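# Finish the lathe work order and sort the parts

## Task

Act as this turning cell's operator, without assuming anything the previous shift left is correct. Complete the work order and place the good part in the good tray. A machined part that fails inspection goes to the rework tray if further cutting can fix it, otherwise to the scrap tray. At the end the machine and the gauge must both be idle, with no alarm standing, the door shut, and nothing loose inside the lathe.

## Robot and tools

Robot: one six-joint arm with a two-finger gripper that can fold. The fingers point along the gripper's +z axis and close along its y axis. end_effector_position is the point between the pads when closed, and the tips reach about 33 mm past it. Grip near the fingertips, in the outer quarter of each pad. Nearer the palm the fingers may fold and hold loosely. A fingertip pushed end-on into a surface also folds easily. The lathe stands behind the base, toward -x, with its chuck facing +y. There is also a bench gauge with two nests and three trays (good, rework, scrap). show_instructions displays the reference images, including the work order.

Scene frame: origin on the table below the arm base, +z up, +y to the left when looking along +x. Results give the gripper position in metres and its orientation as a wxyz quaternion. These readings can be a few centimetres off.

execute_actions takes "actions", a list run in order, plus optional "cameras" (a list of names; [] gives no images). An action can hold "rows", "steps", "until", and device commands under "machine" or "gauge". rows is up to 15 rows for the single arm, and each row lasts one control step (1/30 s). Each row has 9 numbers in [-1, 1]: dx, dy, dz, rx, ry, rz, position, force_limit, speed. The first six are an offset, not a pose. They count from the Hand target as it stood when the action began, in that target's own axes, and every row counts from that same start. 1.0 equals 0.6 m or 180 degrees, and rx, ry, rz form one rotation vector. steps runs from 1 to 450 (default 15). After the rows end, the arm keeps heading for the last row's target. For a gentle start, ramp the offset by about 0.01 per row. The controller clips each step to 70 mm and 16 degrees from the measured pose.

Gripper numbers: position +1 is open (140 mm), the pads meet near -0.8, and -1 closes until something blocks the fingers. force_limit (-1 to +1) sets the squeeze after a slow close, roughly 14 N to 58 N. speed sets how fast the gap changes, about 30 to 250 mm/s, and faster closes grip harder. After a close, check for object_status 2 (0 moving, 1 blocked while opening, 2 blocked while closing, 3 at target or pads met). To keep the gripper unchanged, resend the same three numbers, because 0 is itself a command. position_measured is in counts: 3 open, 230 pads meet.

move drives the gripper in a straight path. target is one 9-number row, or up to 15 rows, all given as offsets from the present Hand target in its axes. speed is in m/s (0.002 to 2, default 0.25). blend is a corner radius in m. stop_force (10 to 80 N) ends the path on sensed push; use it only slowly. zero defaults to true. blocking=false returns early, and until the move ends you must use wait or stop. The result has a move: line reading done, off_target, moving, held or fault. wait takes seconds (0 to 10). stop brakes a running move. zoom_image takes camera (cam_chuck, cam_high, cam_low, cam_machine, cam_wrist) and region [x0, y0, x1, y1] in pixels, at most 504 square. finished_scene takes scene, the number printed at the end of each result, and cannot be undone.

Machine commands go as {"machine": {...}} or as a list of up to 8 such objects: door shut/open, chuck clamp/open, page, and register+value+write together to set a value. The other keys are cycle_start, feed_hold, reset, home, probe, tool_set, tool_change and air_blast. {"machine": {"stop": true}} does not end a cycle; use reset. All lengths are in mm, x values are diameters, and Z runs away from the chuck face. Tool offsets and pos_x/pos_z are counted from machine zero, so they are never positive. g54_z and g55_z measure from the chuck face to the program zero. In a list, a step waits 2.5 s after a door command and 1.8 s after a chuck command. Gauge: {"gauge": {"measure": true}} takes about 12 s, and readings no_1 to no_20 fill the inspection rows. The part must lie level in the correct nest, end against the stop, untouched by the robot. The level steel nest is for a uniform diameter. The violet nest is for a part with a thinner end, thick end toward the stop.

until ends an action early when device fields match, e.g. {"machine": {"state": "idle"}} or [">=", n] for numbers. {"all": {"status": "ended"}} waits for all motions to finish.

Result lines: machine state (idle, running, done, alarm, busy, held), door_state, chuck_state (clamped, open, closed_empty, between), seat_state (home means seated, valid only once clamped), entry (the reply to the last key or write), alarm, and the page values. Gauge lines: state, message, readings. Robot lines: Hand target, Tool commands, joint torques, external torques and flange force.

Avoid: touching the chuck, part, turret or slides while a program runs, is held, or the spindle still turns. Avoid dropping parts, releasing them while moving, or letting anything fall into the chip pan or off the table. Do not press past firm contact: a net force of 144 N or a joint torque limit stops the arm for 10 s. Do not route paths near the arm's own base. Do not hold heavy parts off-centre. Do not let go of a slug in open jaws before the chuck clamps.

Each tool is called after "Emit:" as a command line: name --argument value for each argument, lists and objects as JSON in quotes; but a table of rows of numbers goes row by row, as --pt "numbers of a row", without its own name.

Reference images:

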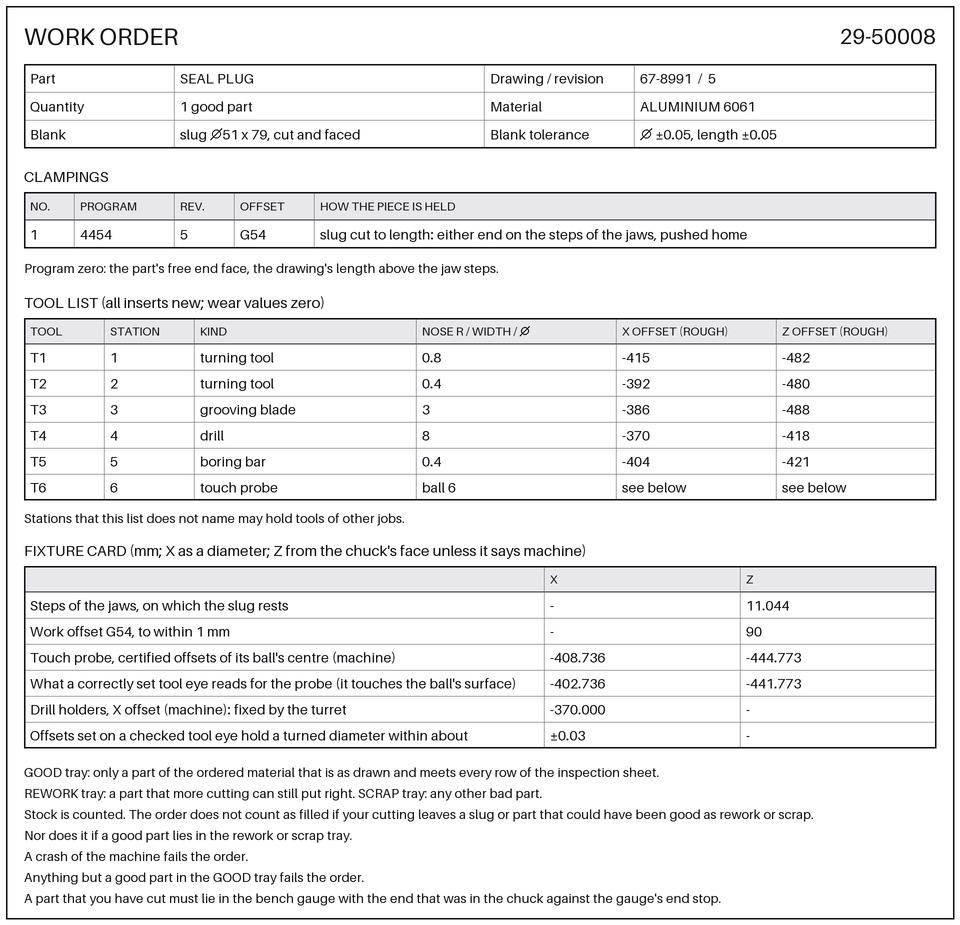

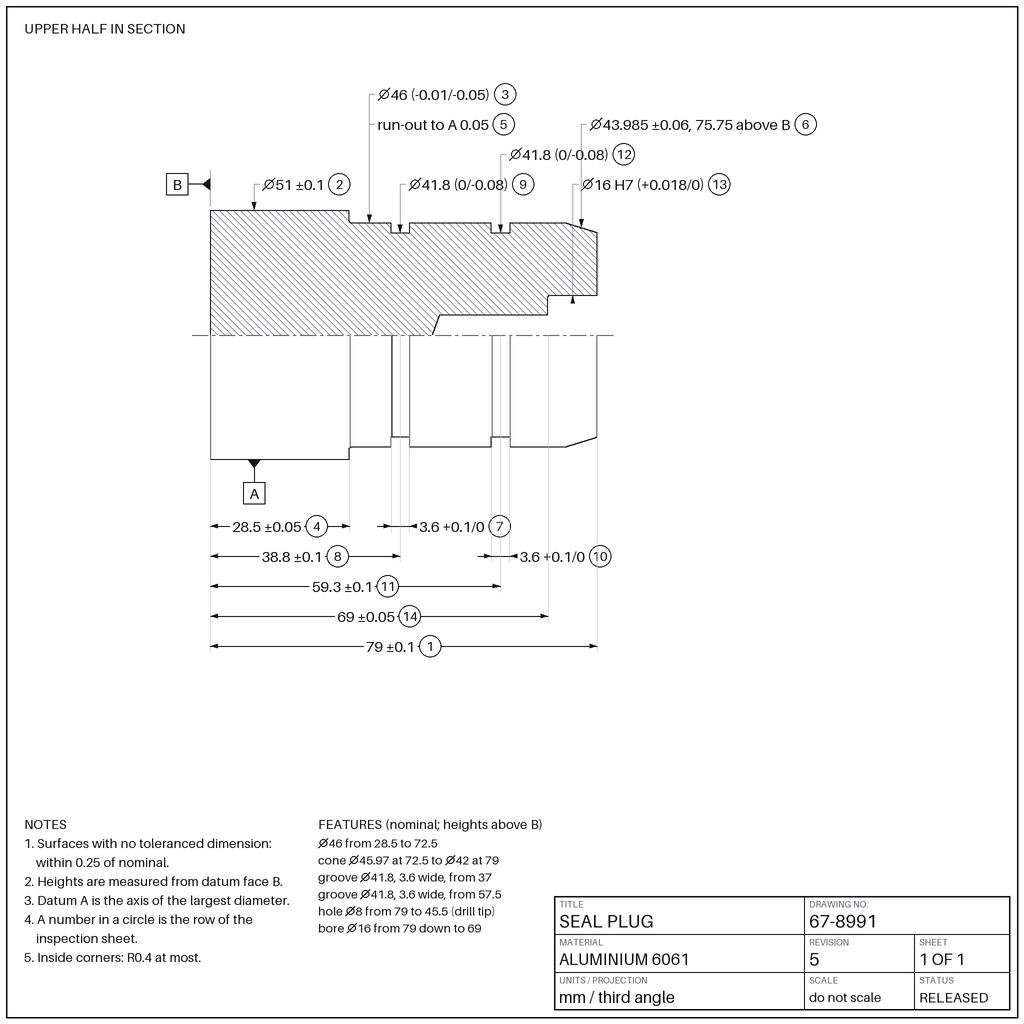

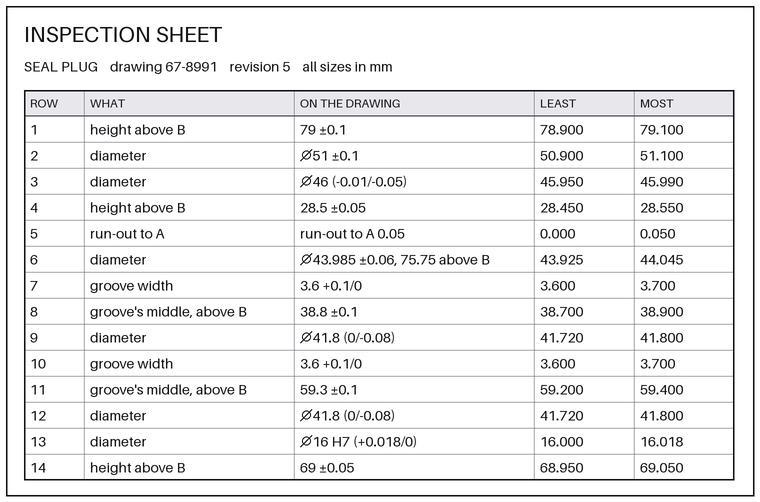

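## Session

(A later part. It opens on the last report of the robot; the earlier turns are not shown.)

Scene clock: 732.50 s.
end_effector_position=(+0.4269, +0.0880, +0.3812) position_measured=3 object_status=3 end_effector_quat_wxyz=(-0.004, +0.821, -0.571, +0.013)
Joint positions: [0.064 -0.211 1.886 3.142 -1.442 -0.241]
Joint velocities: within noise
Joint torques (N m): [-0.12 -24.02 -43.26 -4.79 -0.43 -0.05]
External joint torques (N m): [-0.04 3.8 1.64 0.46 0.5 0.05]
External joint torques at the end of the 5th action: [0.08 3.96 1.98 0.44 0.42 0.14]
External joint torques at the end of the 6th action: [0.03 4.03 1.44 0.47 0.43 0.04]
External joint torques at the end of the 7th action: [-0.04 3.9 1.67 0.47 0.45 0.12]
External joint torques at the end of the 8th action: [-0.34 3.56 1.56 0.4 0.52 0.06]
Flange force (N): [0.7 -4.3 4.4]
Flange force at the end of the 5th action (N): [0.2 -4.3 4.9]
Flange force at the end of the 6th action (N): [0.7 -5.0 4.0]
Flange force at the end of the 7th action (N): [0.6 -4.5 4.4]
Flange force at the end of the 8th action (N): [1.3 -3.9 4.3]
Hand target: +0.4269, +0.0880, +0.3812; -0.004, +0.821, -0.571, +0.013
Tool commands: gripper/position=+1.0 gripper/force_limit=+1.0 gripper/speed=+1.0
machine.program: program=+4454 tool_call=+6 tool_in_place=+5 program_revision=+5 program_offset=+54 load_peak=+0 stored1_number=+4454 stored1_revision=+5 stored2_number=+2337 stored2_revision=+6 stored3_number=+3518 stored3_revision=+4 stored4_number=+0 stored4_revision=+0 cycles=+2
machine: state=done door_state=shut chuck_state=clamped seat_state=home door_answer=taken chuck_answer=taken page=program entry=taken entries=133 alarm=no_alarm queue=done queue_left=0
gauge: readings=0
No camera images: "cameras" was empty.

Emit:
execute_actions --actions '[{"machine":[{"page":"measuring"},{"register":"tool_call","value":6,"write":true},{"tool_change":true},{"register":"probe_x","value":70,"write":true},{"register":"probe_z","value":59,"write":true},{"register":"probe_move_x","value":-35,"write":true},{"register":"probe_move_z","value":0,"write":true},{"probe":true}],"steps":450,"until":{"machine":{"queue":["!=","running"]}}},{"steps":450,"until":{"machine":{"queue":["!=","running"]}}},{"steps":450,"until":{"machine":{"queue":["!=","running"]}}}]' --cameras '[]'

Emit:
execute_actions --actions '[{"machine":[{"register":"probe_z","value":44,"write":true},{"probe":true}],"steps":450,"until":{"machine":{"queue":["!=","running"]}}},{"steps":450,"until":{"machine":{"queue":["!=","running"]}}}]' --cameras '[]'

Emit:
execute_actions --actions '[{"machine":[{"register":"probe_move_x","value":0,"write":true},{"register":"probe_move_z","value":-20,"write":true},{"register":"probe_z","value":96,"write":true},{"register":"probe_x","value":10.018,"write":true},{"probe":true}],"steps":450,"until":{"machine":{"queue":["!=","running"]}}},{"steps":450,"until":{"machine":{"queue":["!=","running"]}}}]' --cameras '[]'

Emit:
execute_actions --actions '[{"machine":[{"register":"probe_x","value":10.036,"write":true},{"probe":true}],"steps":450,"until":{"machine":{"queue":["!=","running"]}}},{"steps":450,"until":{"machine":{"queue":["!=","running"]}}}]' --cameras '[]'

Emit:
execute_actions --actions '[{"machine":[{"register":"probe_x","value":10.027,"write":true},{"probe":true}],"steps":450,"until":{"machine":{"queue":["!=","running"]}}},{"steps":450,"until":{"machine":{"queue":["!=","running"]}}}]' --cameras '[]'

Scene clock: 753.50 s.
end_effector_position=(+0.4269, +0.0880, +0.3812) position_measured=3 object_status=3 end_effector_quat_wxyz=(-0.004, +0.821, -0.571, +0.013)
Joint positions: [0.064 -0.211 1.886 3.142 -1.442 -0.241]
Joint velocities: within noise
Joint torques (N m): [0.04 -23.61 -43.47 -4.79 -0.39 -0.02]
External joint torques (N m): [-0.2 3.45 1.85 0.45 0.46 0.02]
External joint torques at the end of the 1st action: [-0.02 3.67 1.74 0.48 0.48 0.05]
External joint torques at the end of the 2nd action: [0.29 3.29 1.92 0.51 0.46 -0.02]
Flange force (N): [1.0 -3.4 4.6]
Flange force at the end of the 1st action (N): [0.6 -4.0 4.5]
Flange force at the end of the 2nd action (N): [-0.1 -3.2 4.7]
Hand target: +0.4269, +0.0880, +0.3812; -0.004, +0.821, -0.571, +0.013
Tool commands: gripper/position=+1.0 gripper/force_limit=+1.0 gripper/speed=+1.0
machine.measuring: probe_x=+70.000 probe_z=+59.000 probe_move_x=-35.000 probe_move_z=+0.000 probe_radius=+2.992 eye_x=+59.158 eye_z=+152.849 probe_touched=+1 probe_found_x=+45.969 probe_found_z=+59.000 set_x=-404.048 set_z=-420.792
machine: state=done door_state=shut chuck_state=clamped seat_state=home door_answer=taken chuck_answer=taken page=measuring entry=taken entries=140 alarm=no_alarm queue=done queue_left=0
gauge: readings=0
No camera images: "cameras" was empty.

Scene clock: 759.77 s.
end_effector_position=(+0.4269, +0.0880, +0.3812) position_measured=3 object_status=3 end_effector_quat_wxyz=(-0.004, +0.821, -0.571, +0.013)
Joint positions: [0.064 -0.211 1.886 3.142 -1.442 -0.241]
Joint velocities: within noise
Joint torques (N m): [-0.09 -24.83 -43.52 -4.85 -0.36 -0.07]
External joint torques (N m): [-0.09 4.51 1.77 0.5 0.43 0.07]
External joint torques at the end of the 1st action: [0.26 3.54 1.8 0.47 0.53 0.01]
Flange force (N): [0.9 -5.3 4.7]
Flange force at the end of the 1st action (N): [0.0 -3.9 4.7]
Hand target: +0.4269, +0.0880, +0.3812; -0.004, +0.821, -0.571, +0.013
Tool commands: gripper/position=+1.0 gripper/force_limit=+1.0 gripper/speed=+1.0
machine.measuring: probe_x=+70.000 probe_z=+44.000 probe_move_x=-35.000 probe_move_z=+0.000 probe_radius=+2.992 eye_x=+59.158 eye_z=+152.849 probe_touched=+1 probe_found_x=+45.970 probe_found_z=+44.000 set_x=-404.048 set_z=-420.792
machine: state=done door_state=shut chuck_state=clamped seat_state=home door_answer=taken chuck_answer=taken page=measuring entry=taken entries=142 alarm=no_alarm queue=done queue_left=0
gauge: readings=0
No camera images: "cameras" was empty.

Scene clock: 767.33 s.
end_effector_position=(+0.4269, +0.0880, +0.3812) position_measured=3 object_status=3 end_effector_quat_wxyz=(-0.004, +0.821, -0.571, +0.013)
Joint positions: [0.064 -0.211 1.886 3.142 -1.442 -0.241]
Joint velocities: within noise
Joint torques (N m): [-0.81 -24.15 -43.33 -4.82 -0.38 -0.04]
External joint torques (N m): [0.64 4.01 1.85 0.49 0.44 0.04]
External joint torques at the end of the 1st action: [0.75 4.35 1.91 0.35 0.47 0.07]
Flange force (N): [-0.8 -4.8 4.7]
Flange force at the end of the 1st action (N): [-1.1 -5.3 4.9]
Hand target: +0.4269, +0.0880, +0.3812; -0.004, +0.821, -0.571, +0.013
Tool commands: gripper/position=+1.0 gripper/force_limit=+1.0 gripper/speed=+1.0
machine.measuring: probe_x=+10.018 probe_z=+96.000 probe_move_x=+0.000 probe_move_z=-20.000 probe_radius=+2.992 eye_x=+59.158 eye_z=+152.849 probe_touched=+1 probe_found_x=+10.018 probe_found_z=+80.041 set_x=-404.048 set_z=-420.792
machine: state=done door_state=shut chuck_state=clamped seat_state=home door_answer=taken chuck_answer=taken page=measuring entry=taken entries=147 alarm=no_alarm queue=done queue_left=0
gauge: readings=0
No camera images: "cameras" was empty.

Scene clock: 773.37 s.
end_effector_position=(+0.4269, +0.0880, +0.3812) position_measured=3 object_status=3 end_effector_quat_wxyz=(-0.004, +0.821, -0.571, +0.013)
Joint positions: [0.064 -0.211 1.886 3.142 -1.442 -0.241]
Joint velocities: within noise
Joint torques (N m): [-1.14 -23.41 -43.08 -4.84 -0.38 0.03]
External joint torques (N m): [0.96 3.39 1.58 0.51 0.45 -0.04]
External joint torques at the end of the 1st action: [0.08 3.76 2.35 0.42 0.43 0]
Flange force (N): [-1.5 -4.2 4.1]
Flange force at the end of the 1st action (N): [0.4 -3.4 5.4]
Hand target: +0.4269, +0.0880, +0.3812; -0.004, +0.821, -0.571, +0.013
Tool commands: gripper/position=+1.0 gripper/force_limit=+1.0 gripper/speed=+1.0
machine.measuring: probe_x=+10.036 probe_z=+96.000 probe_move_x=+0.000 probe_move_z=-20.000 probe_radius=+2.992 eye_x=+59.158 eye_z=+152.849 probe_touched=+1 probe_found_x=+10.036 probe_found_z=+87.291 set_x=-404.048 set_z=-420.792
machine: state=done door_state=shut chuck_state=clamped seat_state=home door_answer=taken chuck_answer=taken page=measuring entry=taken entries=149 alarm=no_alarm queue=done queue_left=0
gauge: readings=0
No camera images: "cameras" was empty.

Scene clock: 780.33 s.
end_effector_position=(+0.4269, +0.0880, +0.3812) position_measured=3 object_status=3 end_effector_quat_wxyz=(-0.004, +0.821, -0.571, +0.013)
Joint positions: [0.064 -0.211 1.886 3.142 -1.442 -0.241]
Joint velocities: within noise
Joint torques (N m): [0.04 -23.91 -43.4 -4.72 -0.38 -0.11]
External joint torques (N m): [-0.2 3.68 1.73 0.37 0.45 0.11]
External joint torques at the end of the 1st action: [0.65 3.72 1.7 0.46 0.47 0.1]
Flange force (N): [0.9 -3.9 4.5]
Flange force at the end of the 1st action (N): [-1.0 -4.5 4.4]
Hand target: +0.4269, +0.0880, +0.3812; -0.004, +0.821, -0.571, +0.013
Tool commands: gripper/position=+1.0 gripper/force_limit=+1.0 gripper/speed=+1.0
machine.measuring: probe_x=+10.027 probe_z=+96.000 probe_move_x=+0.000 probe_move_z=-20.000 probe_radius=+2.992 eye_x=+59.158 eye_z=+152.849 probe_touched=+1 probe_found_x=+10.027 probe_found_z=+80.041 set_x=-404.048 set_z=-420.792
machine: state=done door_state=shut chuck_state=clamped seat_state=home door_answer=taken chuck_answer=taken page=measuring entry=taken entries=151 alarm=no_alarm queue=done queue_left=0
gauge: readings=0
No camera images: "cameras" was empty.

Emit:
execute_actions --actions '[{"machine":{"home":true},"steps":30}]' --cameras '[]'

Emit:
move --target '[-0.0657,0.0237,-0.065,0,0,0.1111,1,1,1]' --speed 0.3 --cameras '["cam_wrist","cam_high","cam_machine"]'

Scene clock: 788.37 s.
end_effector_position=(+0.4269, +0.0880, +0.3812) position_measured=3 object_status=3 end_effector_quat_wxyz=(-0.004, +0.821, -0.571, +0.013)
Joint positions: [0.064 -0.211 1.886 3.142 -1.442 -0.241]
Joint velocities: within noise
Joint torques (N m): [-0.21 -24.35 -43.29 -4.86 -0.35 -0.05]
External joint torques (N m): [0.05 3.96 1.61 0.5 0.41 0.05]
Flange force (N): [0.6 -4.7 4.2]
Hand target: +0.4269, +0.0880, +0.3812; -0.004, +0.821, -0.571, +0.013
Tool commands: gripper/position=+1.0 gripper/force_limit=+1.0 gripper/speed=+1.0
machine.measuring: probe_x=+10.027 probe_z=+96.000 probe_move_x=+0.000 probe_move_z=-20.000 probe_radius=+2.992 eye_x=+59.158 eye_z=+152.849 probe_touched=+1 probe_found_x=+10.027 probe_found_z=+80.041 set_x=-404.048 set_z=-420.792
machine: state=done door_state=shut chuck_state=clamped seat_state=home door_answer=taken chuck_answer=taken page=measuring entry=taken entries=152 alarm=no_alarm queue=done queue_left=0
gauge: readings=0
No camera images: "cameras" was empty.

Scene clock: 789.43 s.
end_effector_position=(+0.3988, +0.1202, +0.4193) position_measured=3 object_status=3 end_effector_quat_wxyz=(-0.006, +0.710, -0.704, +0.012)
Joint positions: [0.15 -0.248 1.845 3.139 -1.52 0.194]
Joint velocities: within noise
Joint torques (N m): [0.17 -20.42 -43.78 -4.79 -0.42 -0.01]
External joint torques (N m): [-0.27 3.76 2.02 0.43 0.47 0.01]
Flange force (N): [-0.4 -3.9 4.7]
Hand target: +0.3988, +0.1202, +0.4193; -0.006, +0.710, -0.704, +0.012
Off the commanded pose: 0.000 m, 0 deg.
machine.measuring: probe_x=+10.027 probe_z=+96.000 probe_move_x=+0.000 probe_move_z=-20.000 probe_radius=+2.992 eye_x=+59.158 eye_z=+152.849 probe_touched=+1 probe_found_x=+10.027 probe_found_z=+80.041 set_x=-404.048 set_z=-420.792
machine: state=done door_state=shut chuck_state=clamped seat_state=home door_answer=taken chuck_answer=taken page=measuring entry=taken entries=152 alarm=no_alarm queue=done queue_left=0
gauge: readings=0
move: done
Images, in order (width x height): cam_high 896x504, cam_machine 896x504, cam_wrist 896x504.

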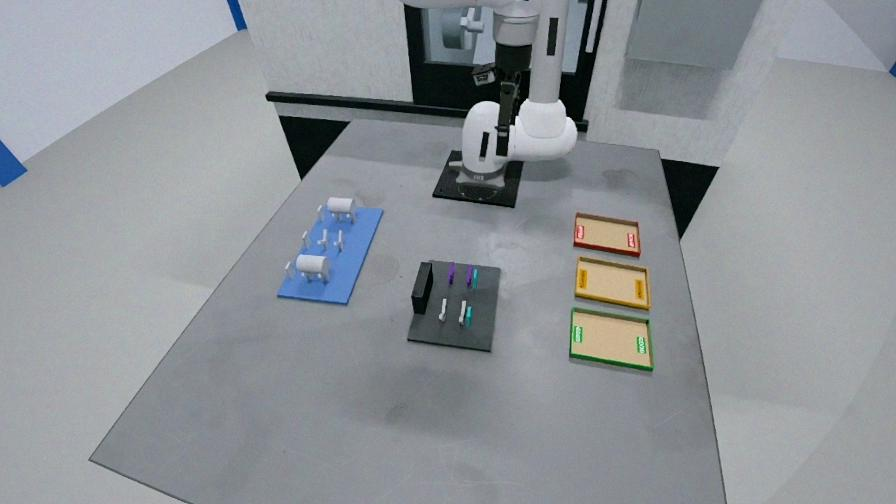

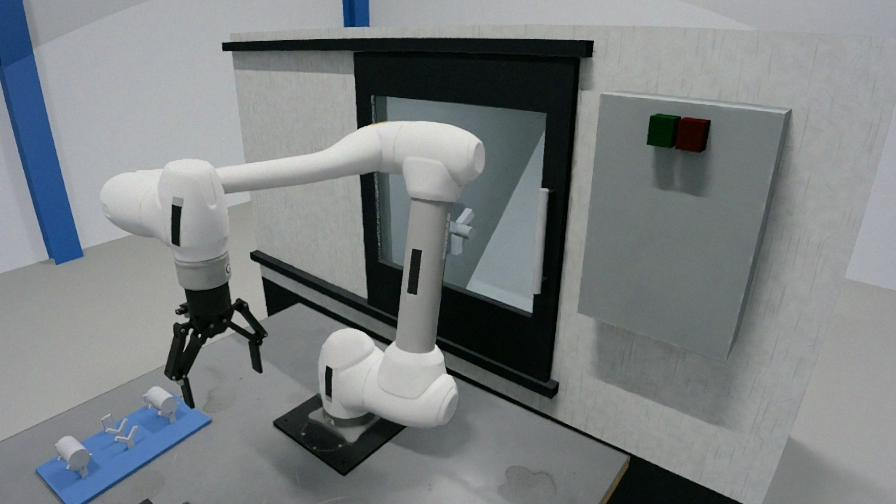

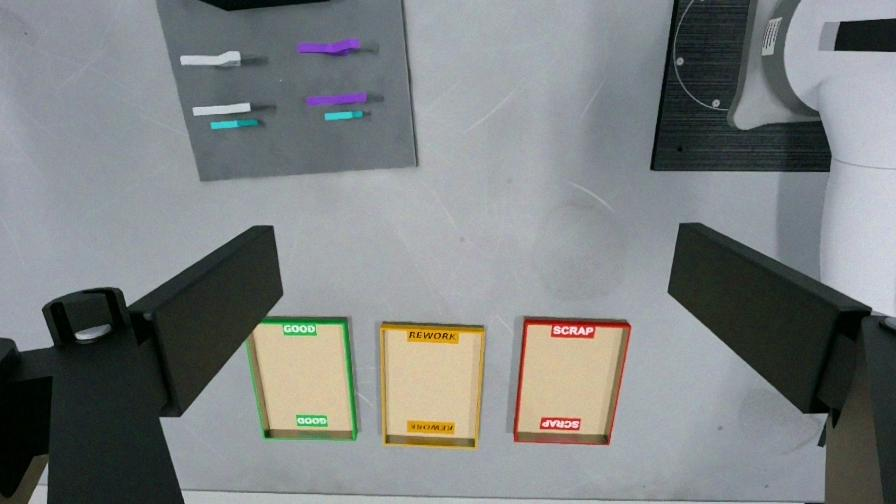

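Emit:
zoom_image --camera "cam_wrist" --region '[140, 0, 440, 200]'

Scaled by 1.680.

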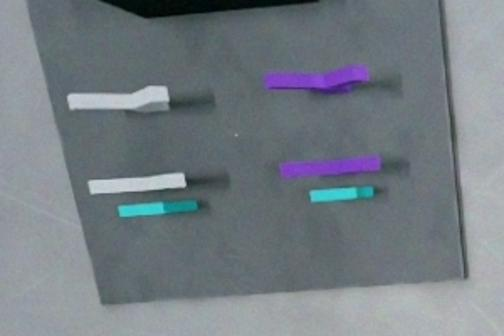

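Emit:
execute_actions --actions '[{"machine":{"door":"open"},"steps":5}]' --cameras '[]'

Emit:
move --pt "0.733 0.0875 -0.1345 0 0 0.25 0.3 0 0" --pt "0.9445 0.6727 -0.2178 0 0 0.5 0.3 0 0" --speed 0.35 --blend '[0.08,0]' --cameras '["cam_machine"]'

Scene clock: 816.97 s.
end_effector_position=(+0.3988, +0.1202, +0.4193) position_measured=3 object_status=3 end_effector_quat_wxyz=(-0.006, +0.710, -0.704, +0.012)
Joint positions: [0.15 -0.248 1.845 3.139 -1.52 0.194]
Joint velocities: within noise
Joint torques (N m): [-0.51 -20.49 -43.54 -4.88 -0.43 -0.06]
External joint torques (N m): [0.42 3.85 1.89 0.53 0.46 0.06]
Flange force (N): [-2.3 -3.9 4.4]
Hand target: +0.3988, +0.1202, +0.4193; -0.006, +0.710, -0.704, +0.012
Tool commands: gripper/position=+1.0 gripper/force_limit=+1.0 gripper/speed=+1.0
Off the commanded pose: 0.000 m, 0 deg.
machine.measuring: probe_x=+10.027 probe_z=+96.000 probe_move_x=+0.000 probe_move_z=-20.000 probe_radius=+2.992 eye_x=+59.158 eye_z=+152.849 probe_touched=+1 probe_found_x=+10.027 probe_found_z=+80.041 set_x=-404.048 set_z=-420.792
machine: state=done door_state=between chuck_state=clamped seat_state=home door_answer=taken chuck_answer=taken page=measuring entry=taken entries=152 alarm=no_alarm queue=running queue_left=0
gauge: readings=0
No camera images: "cameras" was empty.

Scene clock: 819.87 s.
end_effector_position=(-0.0039, -0.4484, +0.5438) position_measured=91 object_status=3 end_effector_quat_wxyz=(+0.013, -0.004, +1.000, -0.004)
Joint positions: [-1.723 -0.158 1.561 3.166 -1.744 -0.104]
Joint velocities: within noise
Joint torques (N m): [0.82 -28.5 -42.74 -4.68 -0.34 -0.09]
External joint torques (N m): [-1.04 4.64 1.56 0.48 0.36 0.09]
Flange force (N): [2.3 -5.2 2.5]
Hand target: -0.0039, -0.4485, +0.5438; +0.013, -0.004, +1.000, -0.004
Off the commanded pose: 0.000 m, 0 deg.
machine.measuring: probe_x=+10.027 probe_z=+96.000 probe_move_x=+0.000 probe_move_z=-20.000 probe_radius=+2.992 eye_x=+59.158 eye_z=+152.849 probe_touched=+1 probe_found_x=+10.027 probe_found_z=+80.041 set_x=-404.048 set_z=-420.792
machine: state=done door_state=open chuck_state=clamped seat_state=home door_answer=taken chuck_answer=taken page=measuring entry=taken entries=152 alarm=no_alarm queue=done queue_left=0
gauge: readings=0
move: done
Images, in order (width x height): cam_machine 896x504.

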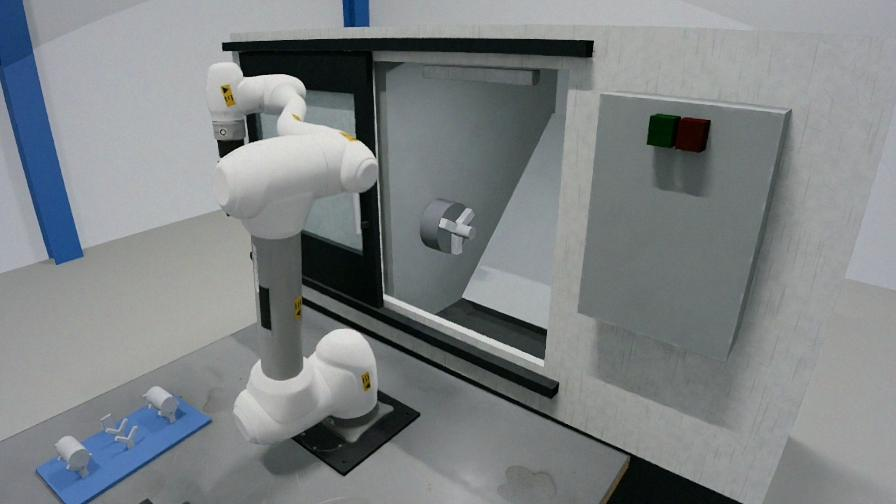

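Emit:
move --pt "0.42 0.299 -0.174 0 0 0.25 0.3 0 0" --pt "0.5815 0.752 -0.216 0 0 0.5 0.3 0 0" --pt "0.617 0.584 -0.2147 0 0 0.5 0.3 0 0" --speed 0.3 --blend '[0.06,0.03,0]' --cameras '["cam_machine","cam_chuck"]'

Scene clock: 829.93 s.
end_effector_position=(-0.3797, -0.0998, +0.6605) position_measured=91 object_status=3 end_effector_quat_wxyz=(+0.012, +0.705, +0.710, +0.006)
Joint positions: [-3.008 -0.187 1.358 3.143 -1.994 0.178]
Joint velocities: within noise
Joint torques (N m): [16.93 55.58 -28.92 0.44 -0.43 -0.03]
External joint torques (N m): [-16.8 -74.33 -9.29 -4.39 0.35 0.04]
Flange force (N): [68.2 90.6 28.0]
Hand target: -0.3799, -0.0999, +0.6603; +0.012, +0.704, +0.710, +0.006
Off the commanded pose: 0.000 m, 0 deg.
machine.measuring: probe_x=+10.027 probe_z=+96.000 probe_move_x=+0.000 probe_move_z=-20.000 probe_radius=+2.992 eye_x=+59.158 eye_z=+152.849 probe_touched=+1 probe_found_x=+10.027 probe_found_z=+80.041 set_x=-404.048 set_z=-420.792
machine: state=done door_state=open chuck_state=clamped seat_state=home door_answer=taken chuck_answer=taken page=measuring entry=taken entries=152 alarm=no_alarm queue=done queue_left=0
gauge: readings=0
move: done
Images, in order (width x height): cam_chuck 896x504, cam_machine 896x504.

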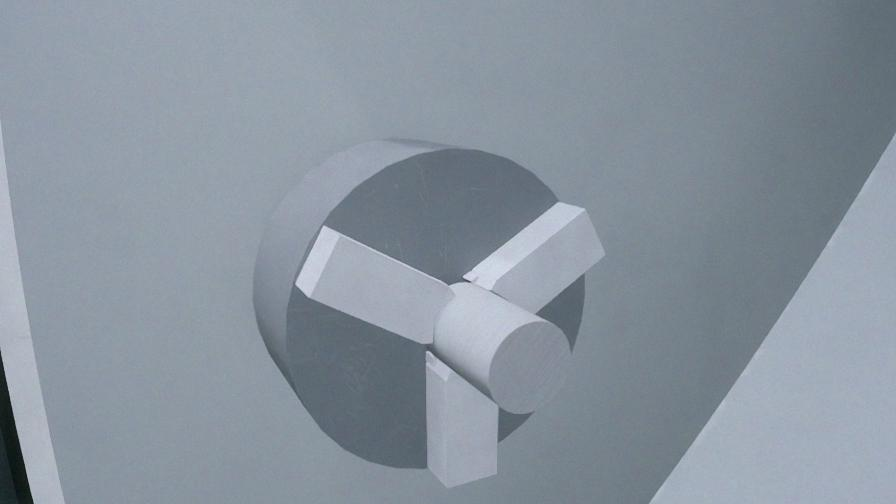

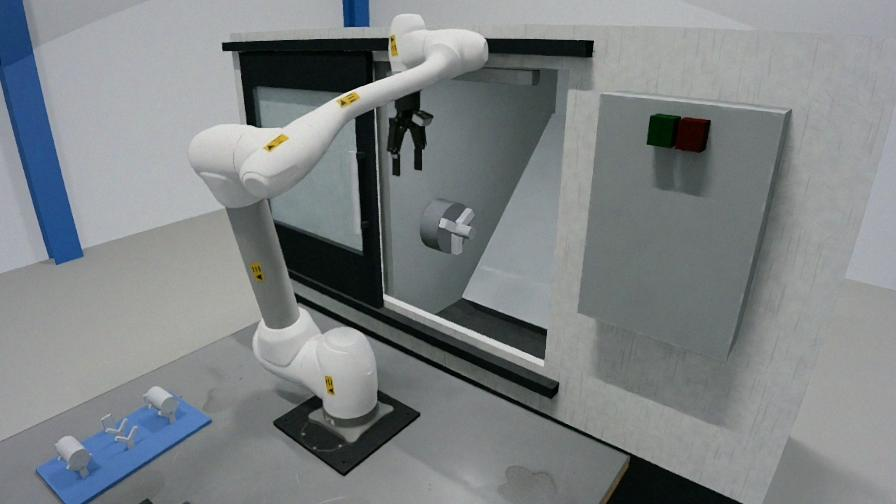

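Emit:
move --target '[0.1,0.083,0,0,0,0,0.3,0,0]' --speed 0.1 --cameras '["cam_machine","cam_high"]'

Scene clock: 840.20 s.
end_effector_position=(-0.3794, -0.0997, +0.6607) position_measured=91 object_status=3 end_effector_quat_wxyz=(+0.012, +0.704, +0.710, +0.006)
Joint positions: [-3.008 -0.187 1.358 3.143 -1.994 0.178]
Joint velocities: within noise
Joint torques (N m): [8.27 24.92 -28.97 -0.25 -0.59 -0.15]
External joint torques (N m): [-8.15 -43.44 -9.19 -3.69 0.52 0.15]
External joint torques when the fault began: [-20.6 -93.78 -10.87 -4.7 0.43 0.12]
Flange force (N): [34.3 49.5 7.7]
Flange force when the fault began (N): [84.5 115.6 37.4]
Hand target: -0.3794, -0.0997, +0.6607; +0.012, +0.704, +0.710, +0.006 (not the last commanded pose)
Tool commands: gripper/position=+0.301961 gripper/force_limit=+0.003922 gripper/speed=+0.003922
FORCE FAULT: contact force on the arm reached its limit, and the arm stopped for 10 seconds. The contact can be on any part of the arm, not only on its tool. The arm ran no command of this call. The arm's target is now where it stood when the stop ended, not its last command. The arm accepts commands again.
machine.measuring: probe_x=+10.027 probe_z=+96.000 probe_move_x=+0.000 probe_move_z=-20.000 probe_radius=+2.992 eye_x=+59.158 eye_z=+152.849 probe_touched=+1 probe_found_x=+10.027 probe_found_z=+80.041 set_x=-404.048 set_z=-420.792
machine: state=done door_state=open chuck_state=clamped seat_state=home door_answer=taken chuck_answer=taken page=measuring entry=taken entries=152 alarm=no_alarm queue=done queue_left=0
gauge: readings=0
move: fault
Images, in order (width x height): cam_high 896x504, cam_machine 896x504.

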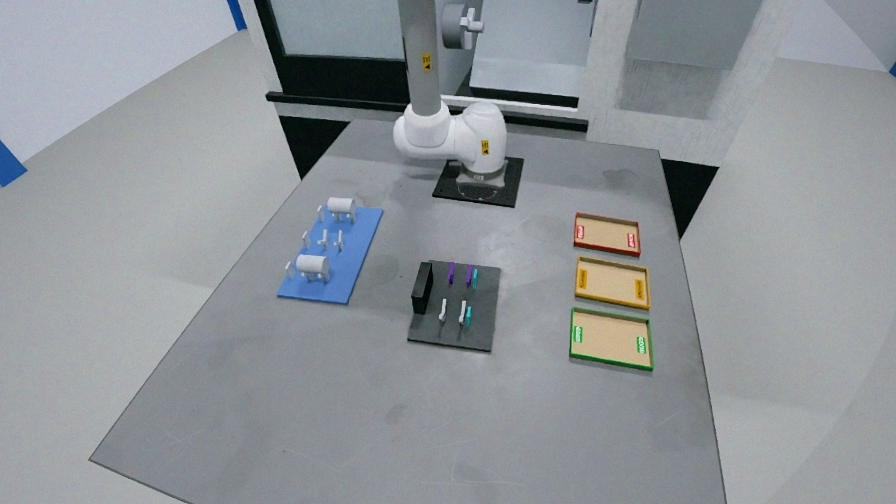

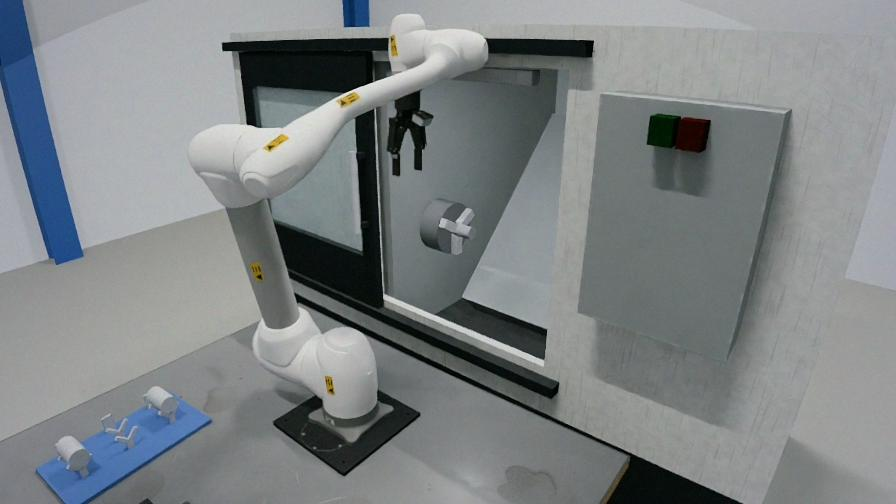

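Emit:
move --target '[0.083,0.1,0,0,0,0,0.3,0,0]' --speed 0.08 --cameras '["cam_machine"]'

Scene clock: 844.10 s.
end_effector_position=(-0.3198, -0.0495, +0.6618) position_measured=91 object_status=3 end_effector_quat_wxyz=(+0.012, +0.705, +0.710, +0.006)
Joint positions: [-3.124 -0.291 1.429 3.14 -2.027 0.061]
Joint velocities: within noise
Joint torques (N m): [-0.25 -11.89 -39.83 -4.29 -0.47 0]
External joint torques (N m): [0.32 3.81 2.1 0.39 0.4 0]
Flange force (N): [-1.6 -3.8 3.1]
Hand target: -0.3198, -0.0495, +0.6618; +0.012, +0.704, +0.710, +0.006
Off the commanded pose: 0.000 m, 0 deg.
machine.measuring: probe_x=+10.027 probe_z=+96.000 probe_move_x=+0.000 probe_move_z=-20.000 probe_radius=+2.992 eye_x=+59.158 eye_z=+152.849 probe_touched=+1 probe_found_x=+10.027 probe_found_z=+80.041 set_x=-404.048 set_z=-420.792
machine: state=done door_state=open chuck_state=clamped seat_state=home door_answer=taken chuck_answer=taken page=measuring entry=taken entries=152 alarm=no_alarm queue=done queue_left=0
gauge: readings=0
move: done
Images, in order (width x height): cam_machine 896x504.

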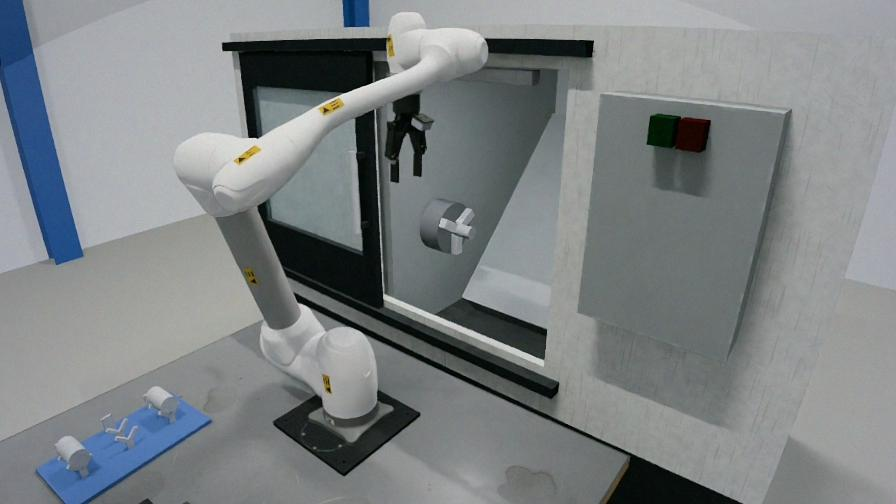

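Emit:
move --pt "-0.082 -0.202 0.0485 0.25 0 0 0.3 0 0" --pt "-0.081 -0.3035 0.096 0.506 0 0 0.3 0 0" --speed 0.25 --blend '[0.03,0]' --cameras '["cam_machine"]'

Scene clock: 854.97 s.
end_effector_position=(-0.5001, -0.0999, +0.6001) position_measured=91 object_status=3 end_effector_quat_wxyz=(+0.495, -0.502, -0.501, +0.502)
Joint positions: [-2.814 -0.623 2.316 1.28 -0.389 1.883]
Joint velocities: within noise
Joint torques (N m): [-1.35 10.97 -46.42 0.07 -1.32 -0.14]
External joint torques (N m): [1.07 4.99 1.84 0.07 0.5 0.09]
Flange force (N): [0.0 0.0 0.0]
Hand target: -0.5001, -0.0999, +0.6001; +0.495, -0.502, -0.501, +0.502
Off the commanded pose: 0.000 m, 0 deg.
machine.measuring: probe_x=+10.027 probe_z=+96.000 probe_move_x=+0.000 probe_move_z=-20.000 probe_radius=+2.992 eye_x=+59.158 eye_z=+152.849 probe_touched=+1 probe_found_x=+10.027 probe_found_z=+80.041 set_x=-404.048 set_z=-420.792
machine: state=done door_state=open chuck_state=clamped seat_state=home door_answer=taken chuck_answer=taken page=measuring entry=taken entries=152 alarm=no_alarm queue=done queue_left=0
gauge: readings=0
move: done
Images, in order (width x height): cam_machine 896x504.

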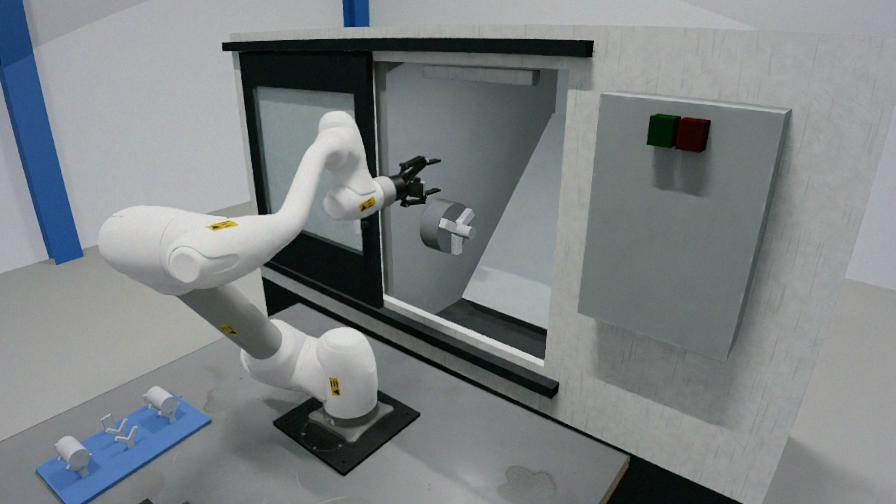

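Emit:
move --pt "0.0667 0.2167 0.2 0 0 0 0.3 0 0" --pt "0.0667 0.505 0.3 0 0 0 0.3 0 0" --pt "-0.0278 0.5 0.3177 0 -0.1667 0 0.3 0 0" --speed 0.3 --blend '[0.03,0.02,0]' --cameras '["cam_machine","cam_chuck","cam_wrist"]'

Scene clock: 862.70 s.
end_effector_position=(-0.6887, -0.1202, +0.2991) position_measured=91 object_status=3 end_effector_quat_wxyz=(-0.348, +0.355, +0.612, -0.615)
Joint positions: [-3.39 0.176 2.412 -0.811 -1.163 3.533]
Joint velocities: within noise
Joint torques (N m): [-0.37 -42.95 -23 2.42 -3.05 -0.06]
External joint torques (N m): [0.88 3.38 1.72 0.08 0.51 0.01]
Flange force (N): [-1.2 7.0 3.1]
Hand target: -0.6887, -0.1202, +0.2991; -0.348, +0.355, +0.612, -0.615
Off the commanded pose: 0.000 m, 0 deg.
machine.measuring: probe_x=+10.027 probe_z=+96.000 probe_move_x=+0.000 probe_move_z=-20.000 probe_radius=+2.992 eye_x=+59.158 eye_z=+152.849 probe_touched=+1 probe_found_x=+10.027 probe_found_z=+80.041 set_x=-404.048 set_z=-420.792
machine: state=done door_state=open chuck_state=clamped seat_state=home door_answer=taken chuck_answer=taken page=measuring entry=taken entries=152 alarm=no_alarm queue=done queue_left=0
gauge: readings=0
move: done
Images, in order (width x height): cam_chuck 896x504, cam_machine 896x504, cam_wrist 896x504.

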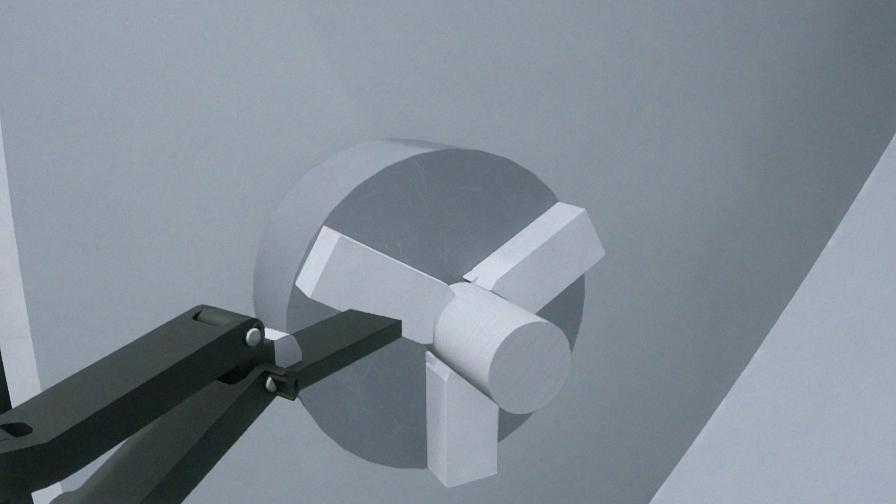

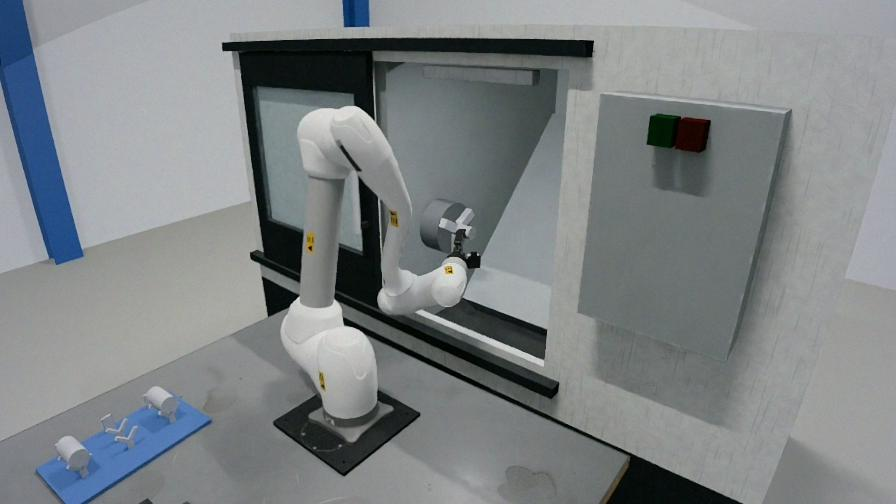

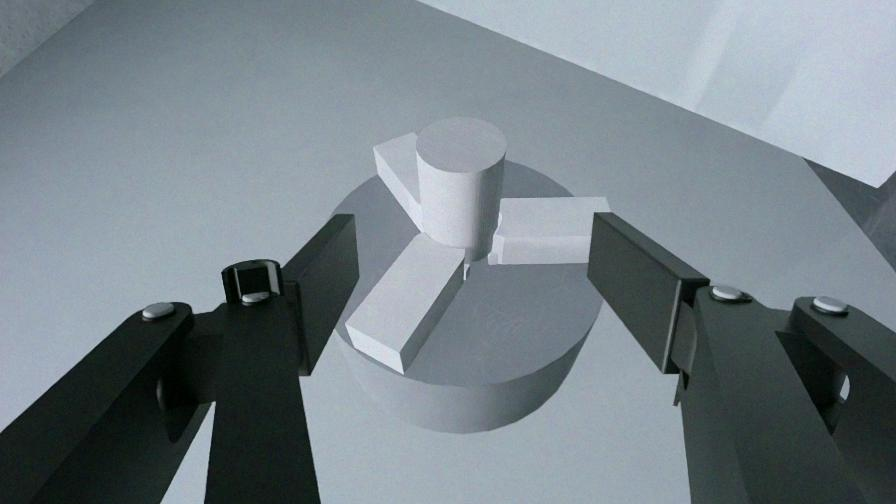

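Emit:
move --target '[0,-0.003,0.2024,0,0,0,0.3,0,0]' --speed 0.12 --cameras '["cam_chuck","cam_wrist"]'

Scene clock: 871.77 s.
end_effector_position=(-0.7935, -0.1817, +0.3008) position_measured=91 object_status=3 end_effector_quat_wxyz=(-0.348, +0.355, +0.612, -0.615)
Joint positions: [-3.229 0.299 2.227 -0.664 -1.057 3.505]
Joint velocities: within noise
Joint torques (N m): [0.64 -57.86 -26.38 2.66 -3.15 -0.05]
External joint torques (N m): [-0.04 3.24 2.1 0.13 0.58 0]
Flange force (N): [-0.4 5.5 0.5]
Hand target: -0.7935, -0.1817, +0.3007; -0.348, +0.355, +0.612, -0.615
Off the commanded pose: 0.000 m, 0 deg.
machine.measuring: probe_x=+10.027 probe_z=+96.000 probe_move_x=+0.000 probe_move_z=-20.000 probe_radius=+2.992 eye_x=+59.158 eye_z=+152.849 probe_touched=+1 probe_found_x=+10.027 probe_found_z=+80.041 set_x=-404.048 set_z=-420.792
machine: state=done door_state=open chuck_state=clamped seat_state=home door_answer=taken chuck_answer=taken page=measuring entry=taken entries=152 alarm=no_alarm queue=done queue_left=0
gauge: readings=0
move: done
Images, in order (width x height): cam_chuck 896x504, cam_wrist 896x504.

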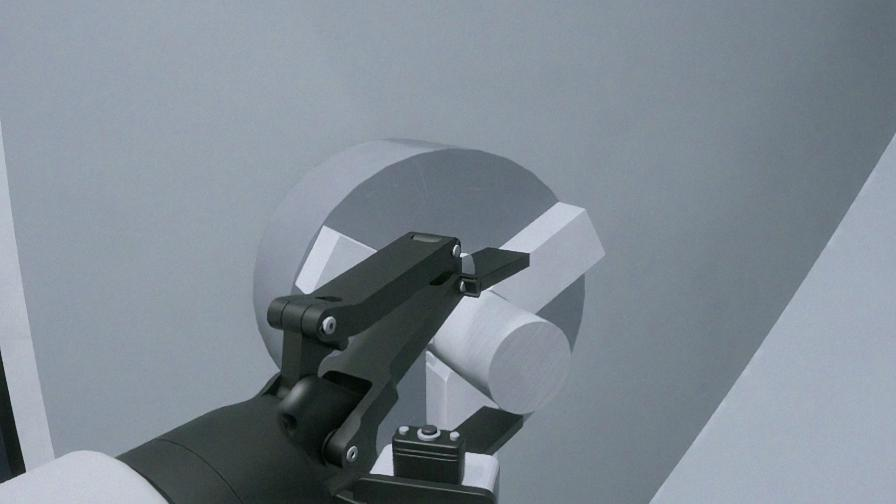

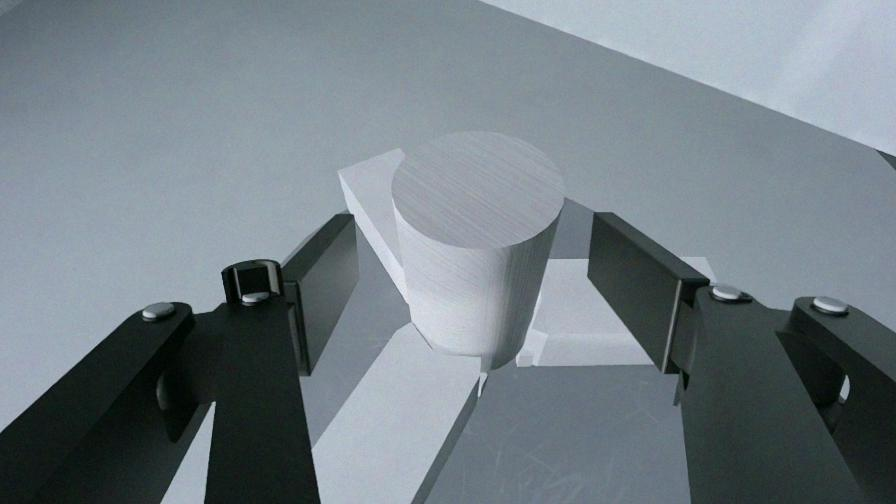

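Emit:
execute_actions --actions '[{"rows":[[0,0,0,0,0,0,-1,0,-1]],"steps":60}]' --cameras '["cam_chuck"]'

Scene clock: 877.77 s.
end_effector_position=(-0.7935, -0.1817, +0.3008) position_measured=155 object_status=2 end_effector_quat_wxyz=(-0.348, +0.355, +0.612, -0.615)
Joint positions: [-3.229 0.299 2.227 -0.664 -1.057 3.505]
Joint velocities: within noise
Joint torques (N m): [2.95 -38.48 -18.19 0.79 4 0.24]
External joint torques (N m): [-2.42 -16.12 -6.34 2.03 -6.59 -0.29]
Flange force (N): [-1.4 -16.7 -12.7]
Hand target: -0.7935, -0.1817, +0.3007; -0.348, +0.355, +0.612, -0.615
Off the commanded pose: 0.000 m, 0 deg.
machine.measuring: probe_x=+10.027 probe_z=+96.000 probe_move_x=+0.000 probe_move_z=-20.000 probe_radius=+2.992 eye_x=+59.158 eye_z=+152.849 probe_touched=+1 probe_found_x=+10.027 probe_found_z=+80.041 set_x=-404.048 set_z=-420.792
machine: state=done door_state=open chuck_state=clamped seat_state=home door_answer=taken chuck_answer=taken page=measuring entry=taken entries=152 alarm=no_alarm queue=done queue_left=0
gauge: readings=0
Images, in order (width x height): cam_chuck 896x504.

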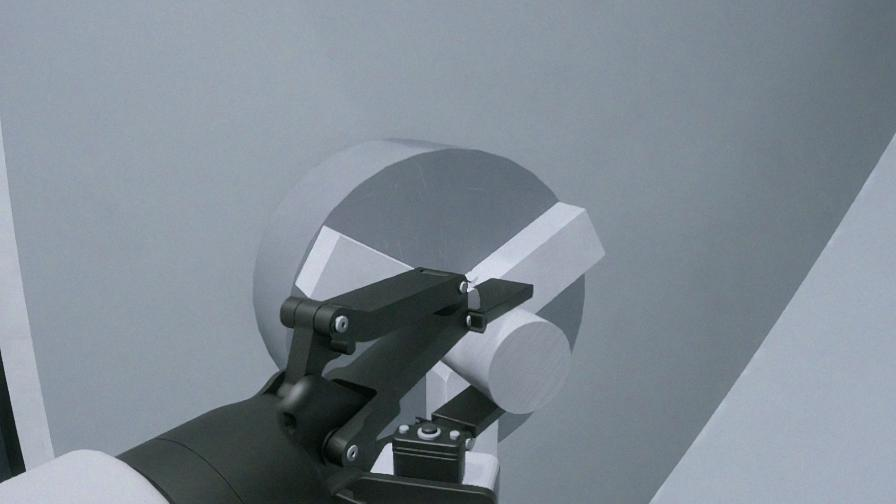

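Emit:
move --target '[0,-0.0015,0,0,0,0,-1,0,-1]' --speed 0.01 --cameras '[]'

Scene clock: 882.50 s.
end_effector_position=(-0.7935, -0.1817, +0.3015) position_measured=155 object_status=2 end_effector_quat_wxyz=(-0.348, +0.355, +0.612, -0.615)
Joint positions: [-3.229 0.298 2.227 -0.665 -1.056 3.507]
Joint velocities: within noise
Joint torques (N m): [-0.51 -60.4 -26.78 3.3 -4.43 0.18]
External joint torques (N m): [1.11 5.97 2.54 -0.52 1.86 -0.23]
Flange force (N): [-0.6 7.9 4.4]
Hand target: -0.7935, -0.1817, +0.3016; -0.348, +0.355, +0.612, -0.615
Off the commanded pose: 0.000 m, 0 deg.
machine.measuring: probe_x=+10.027 probe_z=+96.000 probe_move_x=+0.000 probe_move_z=-20.000 probe_radius=+2.992 eye_x=+59.158 eye_z=+152.849 probe_touched=+1 probe_found_x=+10.027 probe_found_z=+80.041 set_x=-404.048 set_z=-420.792
machine: state=done door_state=open chuck_state=clamped seat_state=home door_answer=taken chuck_answer=taken page=measuring entry=taken entries=152 alarm=no_alarm queue=done queue_left=0
gauge: readings=0
move: done
No camera images: "cameras" was empty.


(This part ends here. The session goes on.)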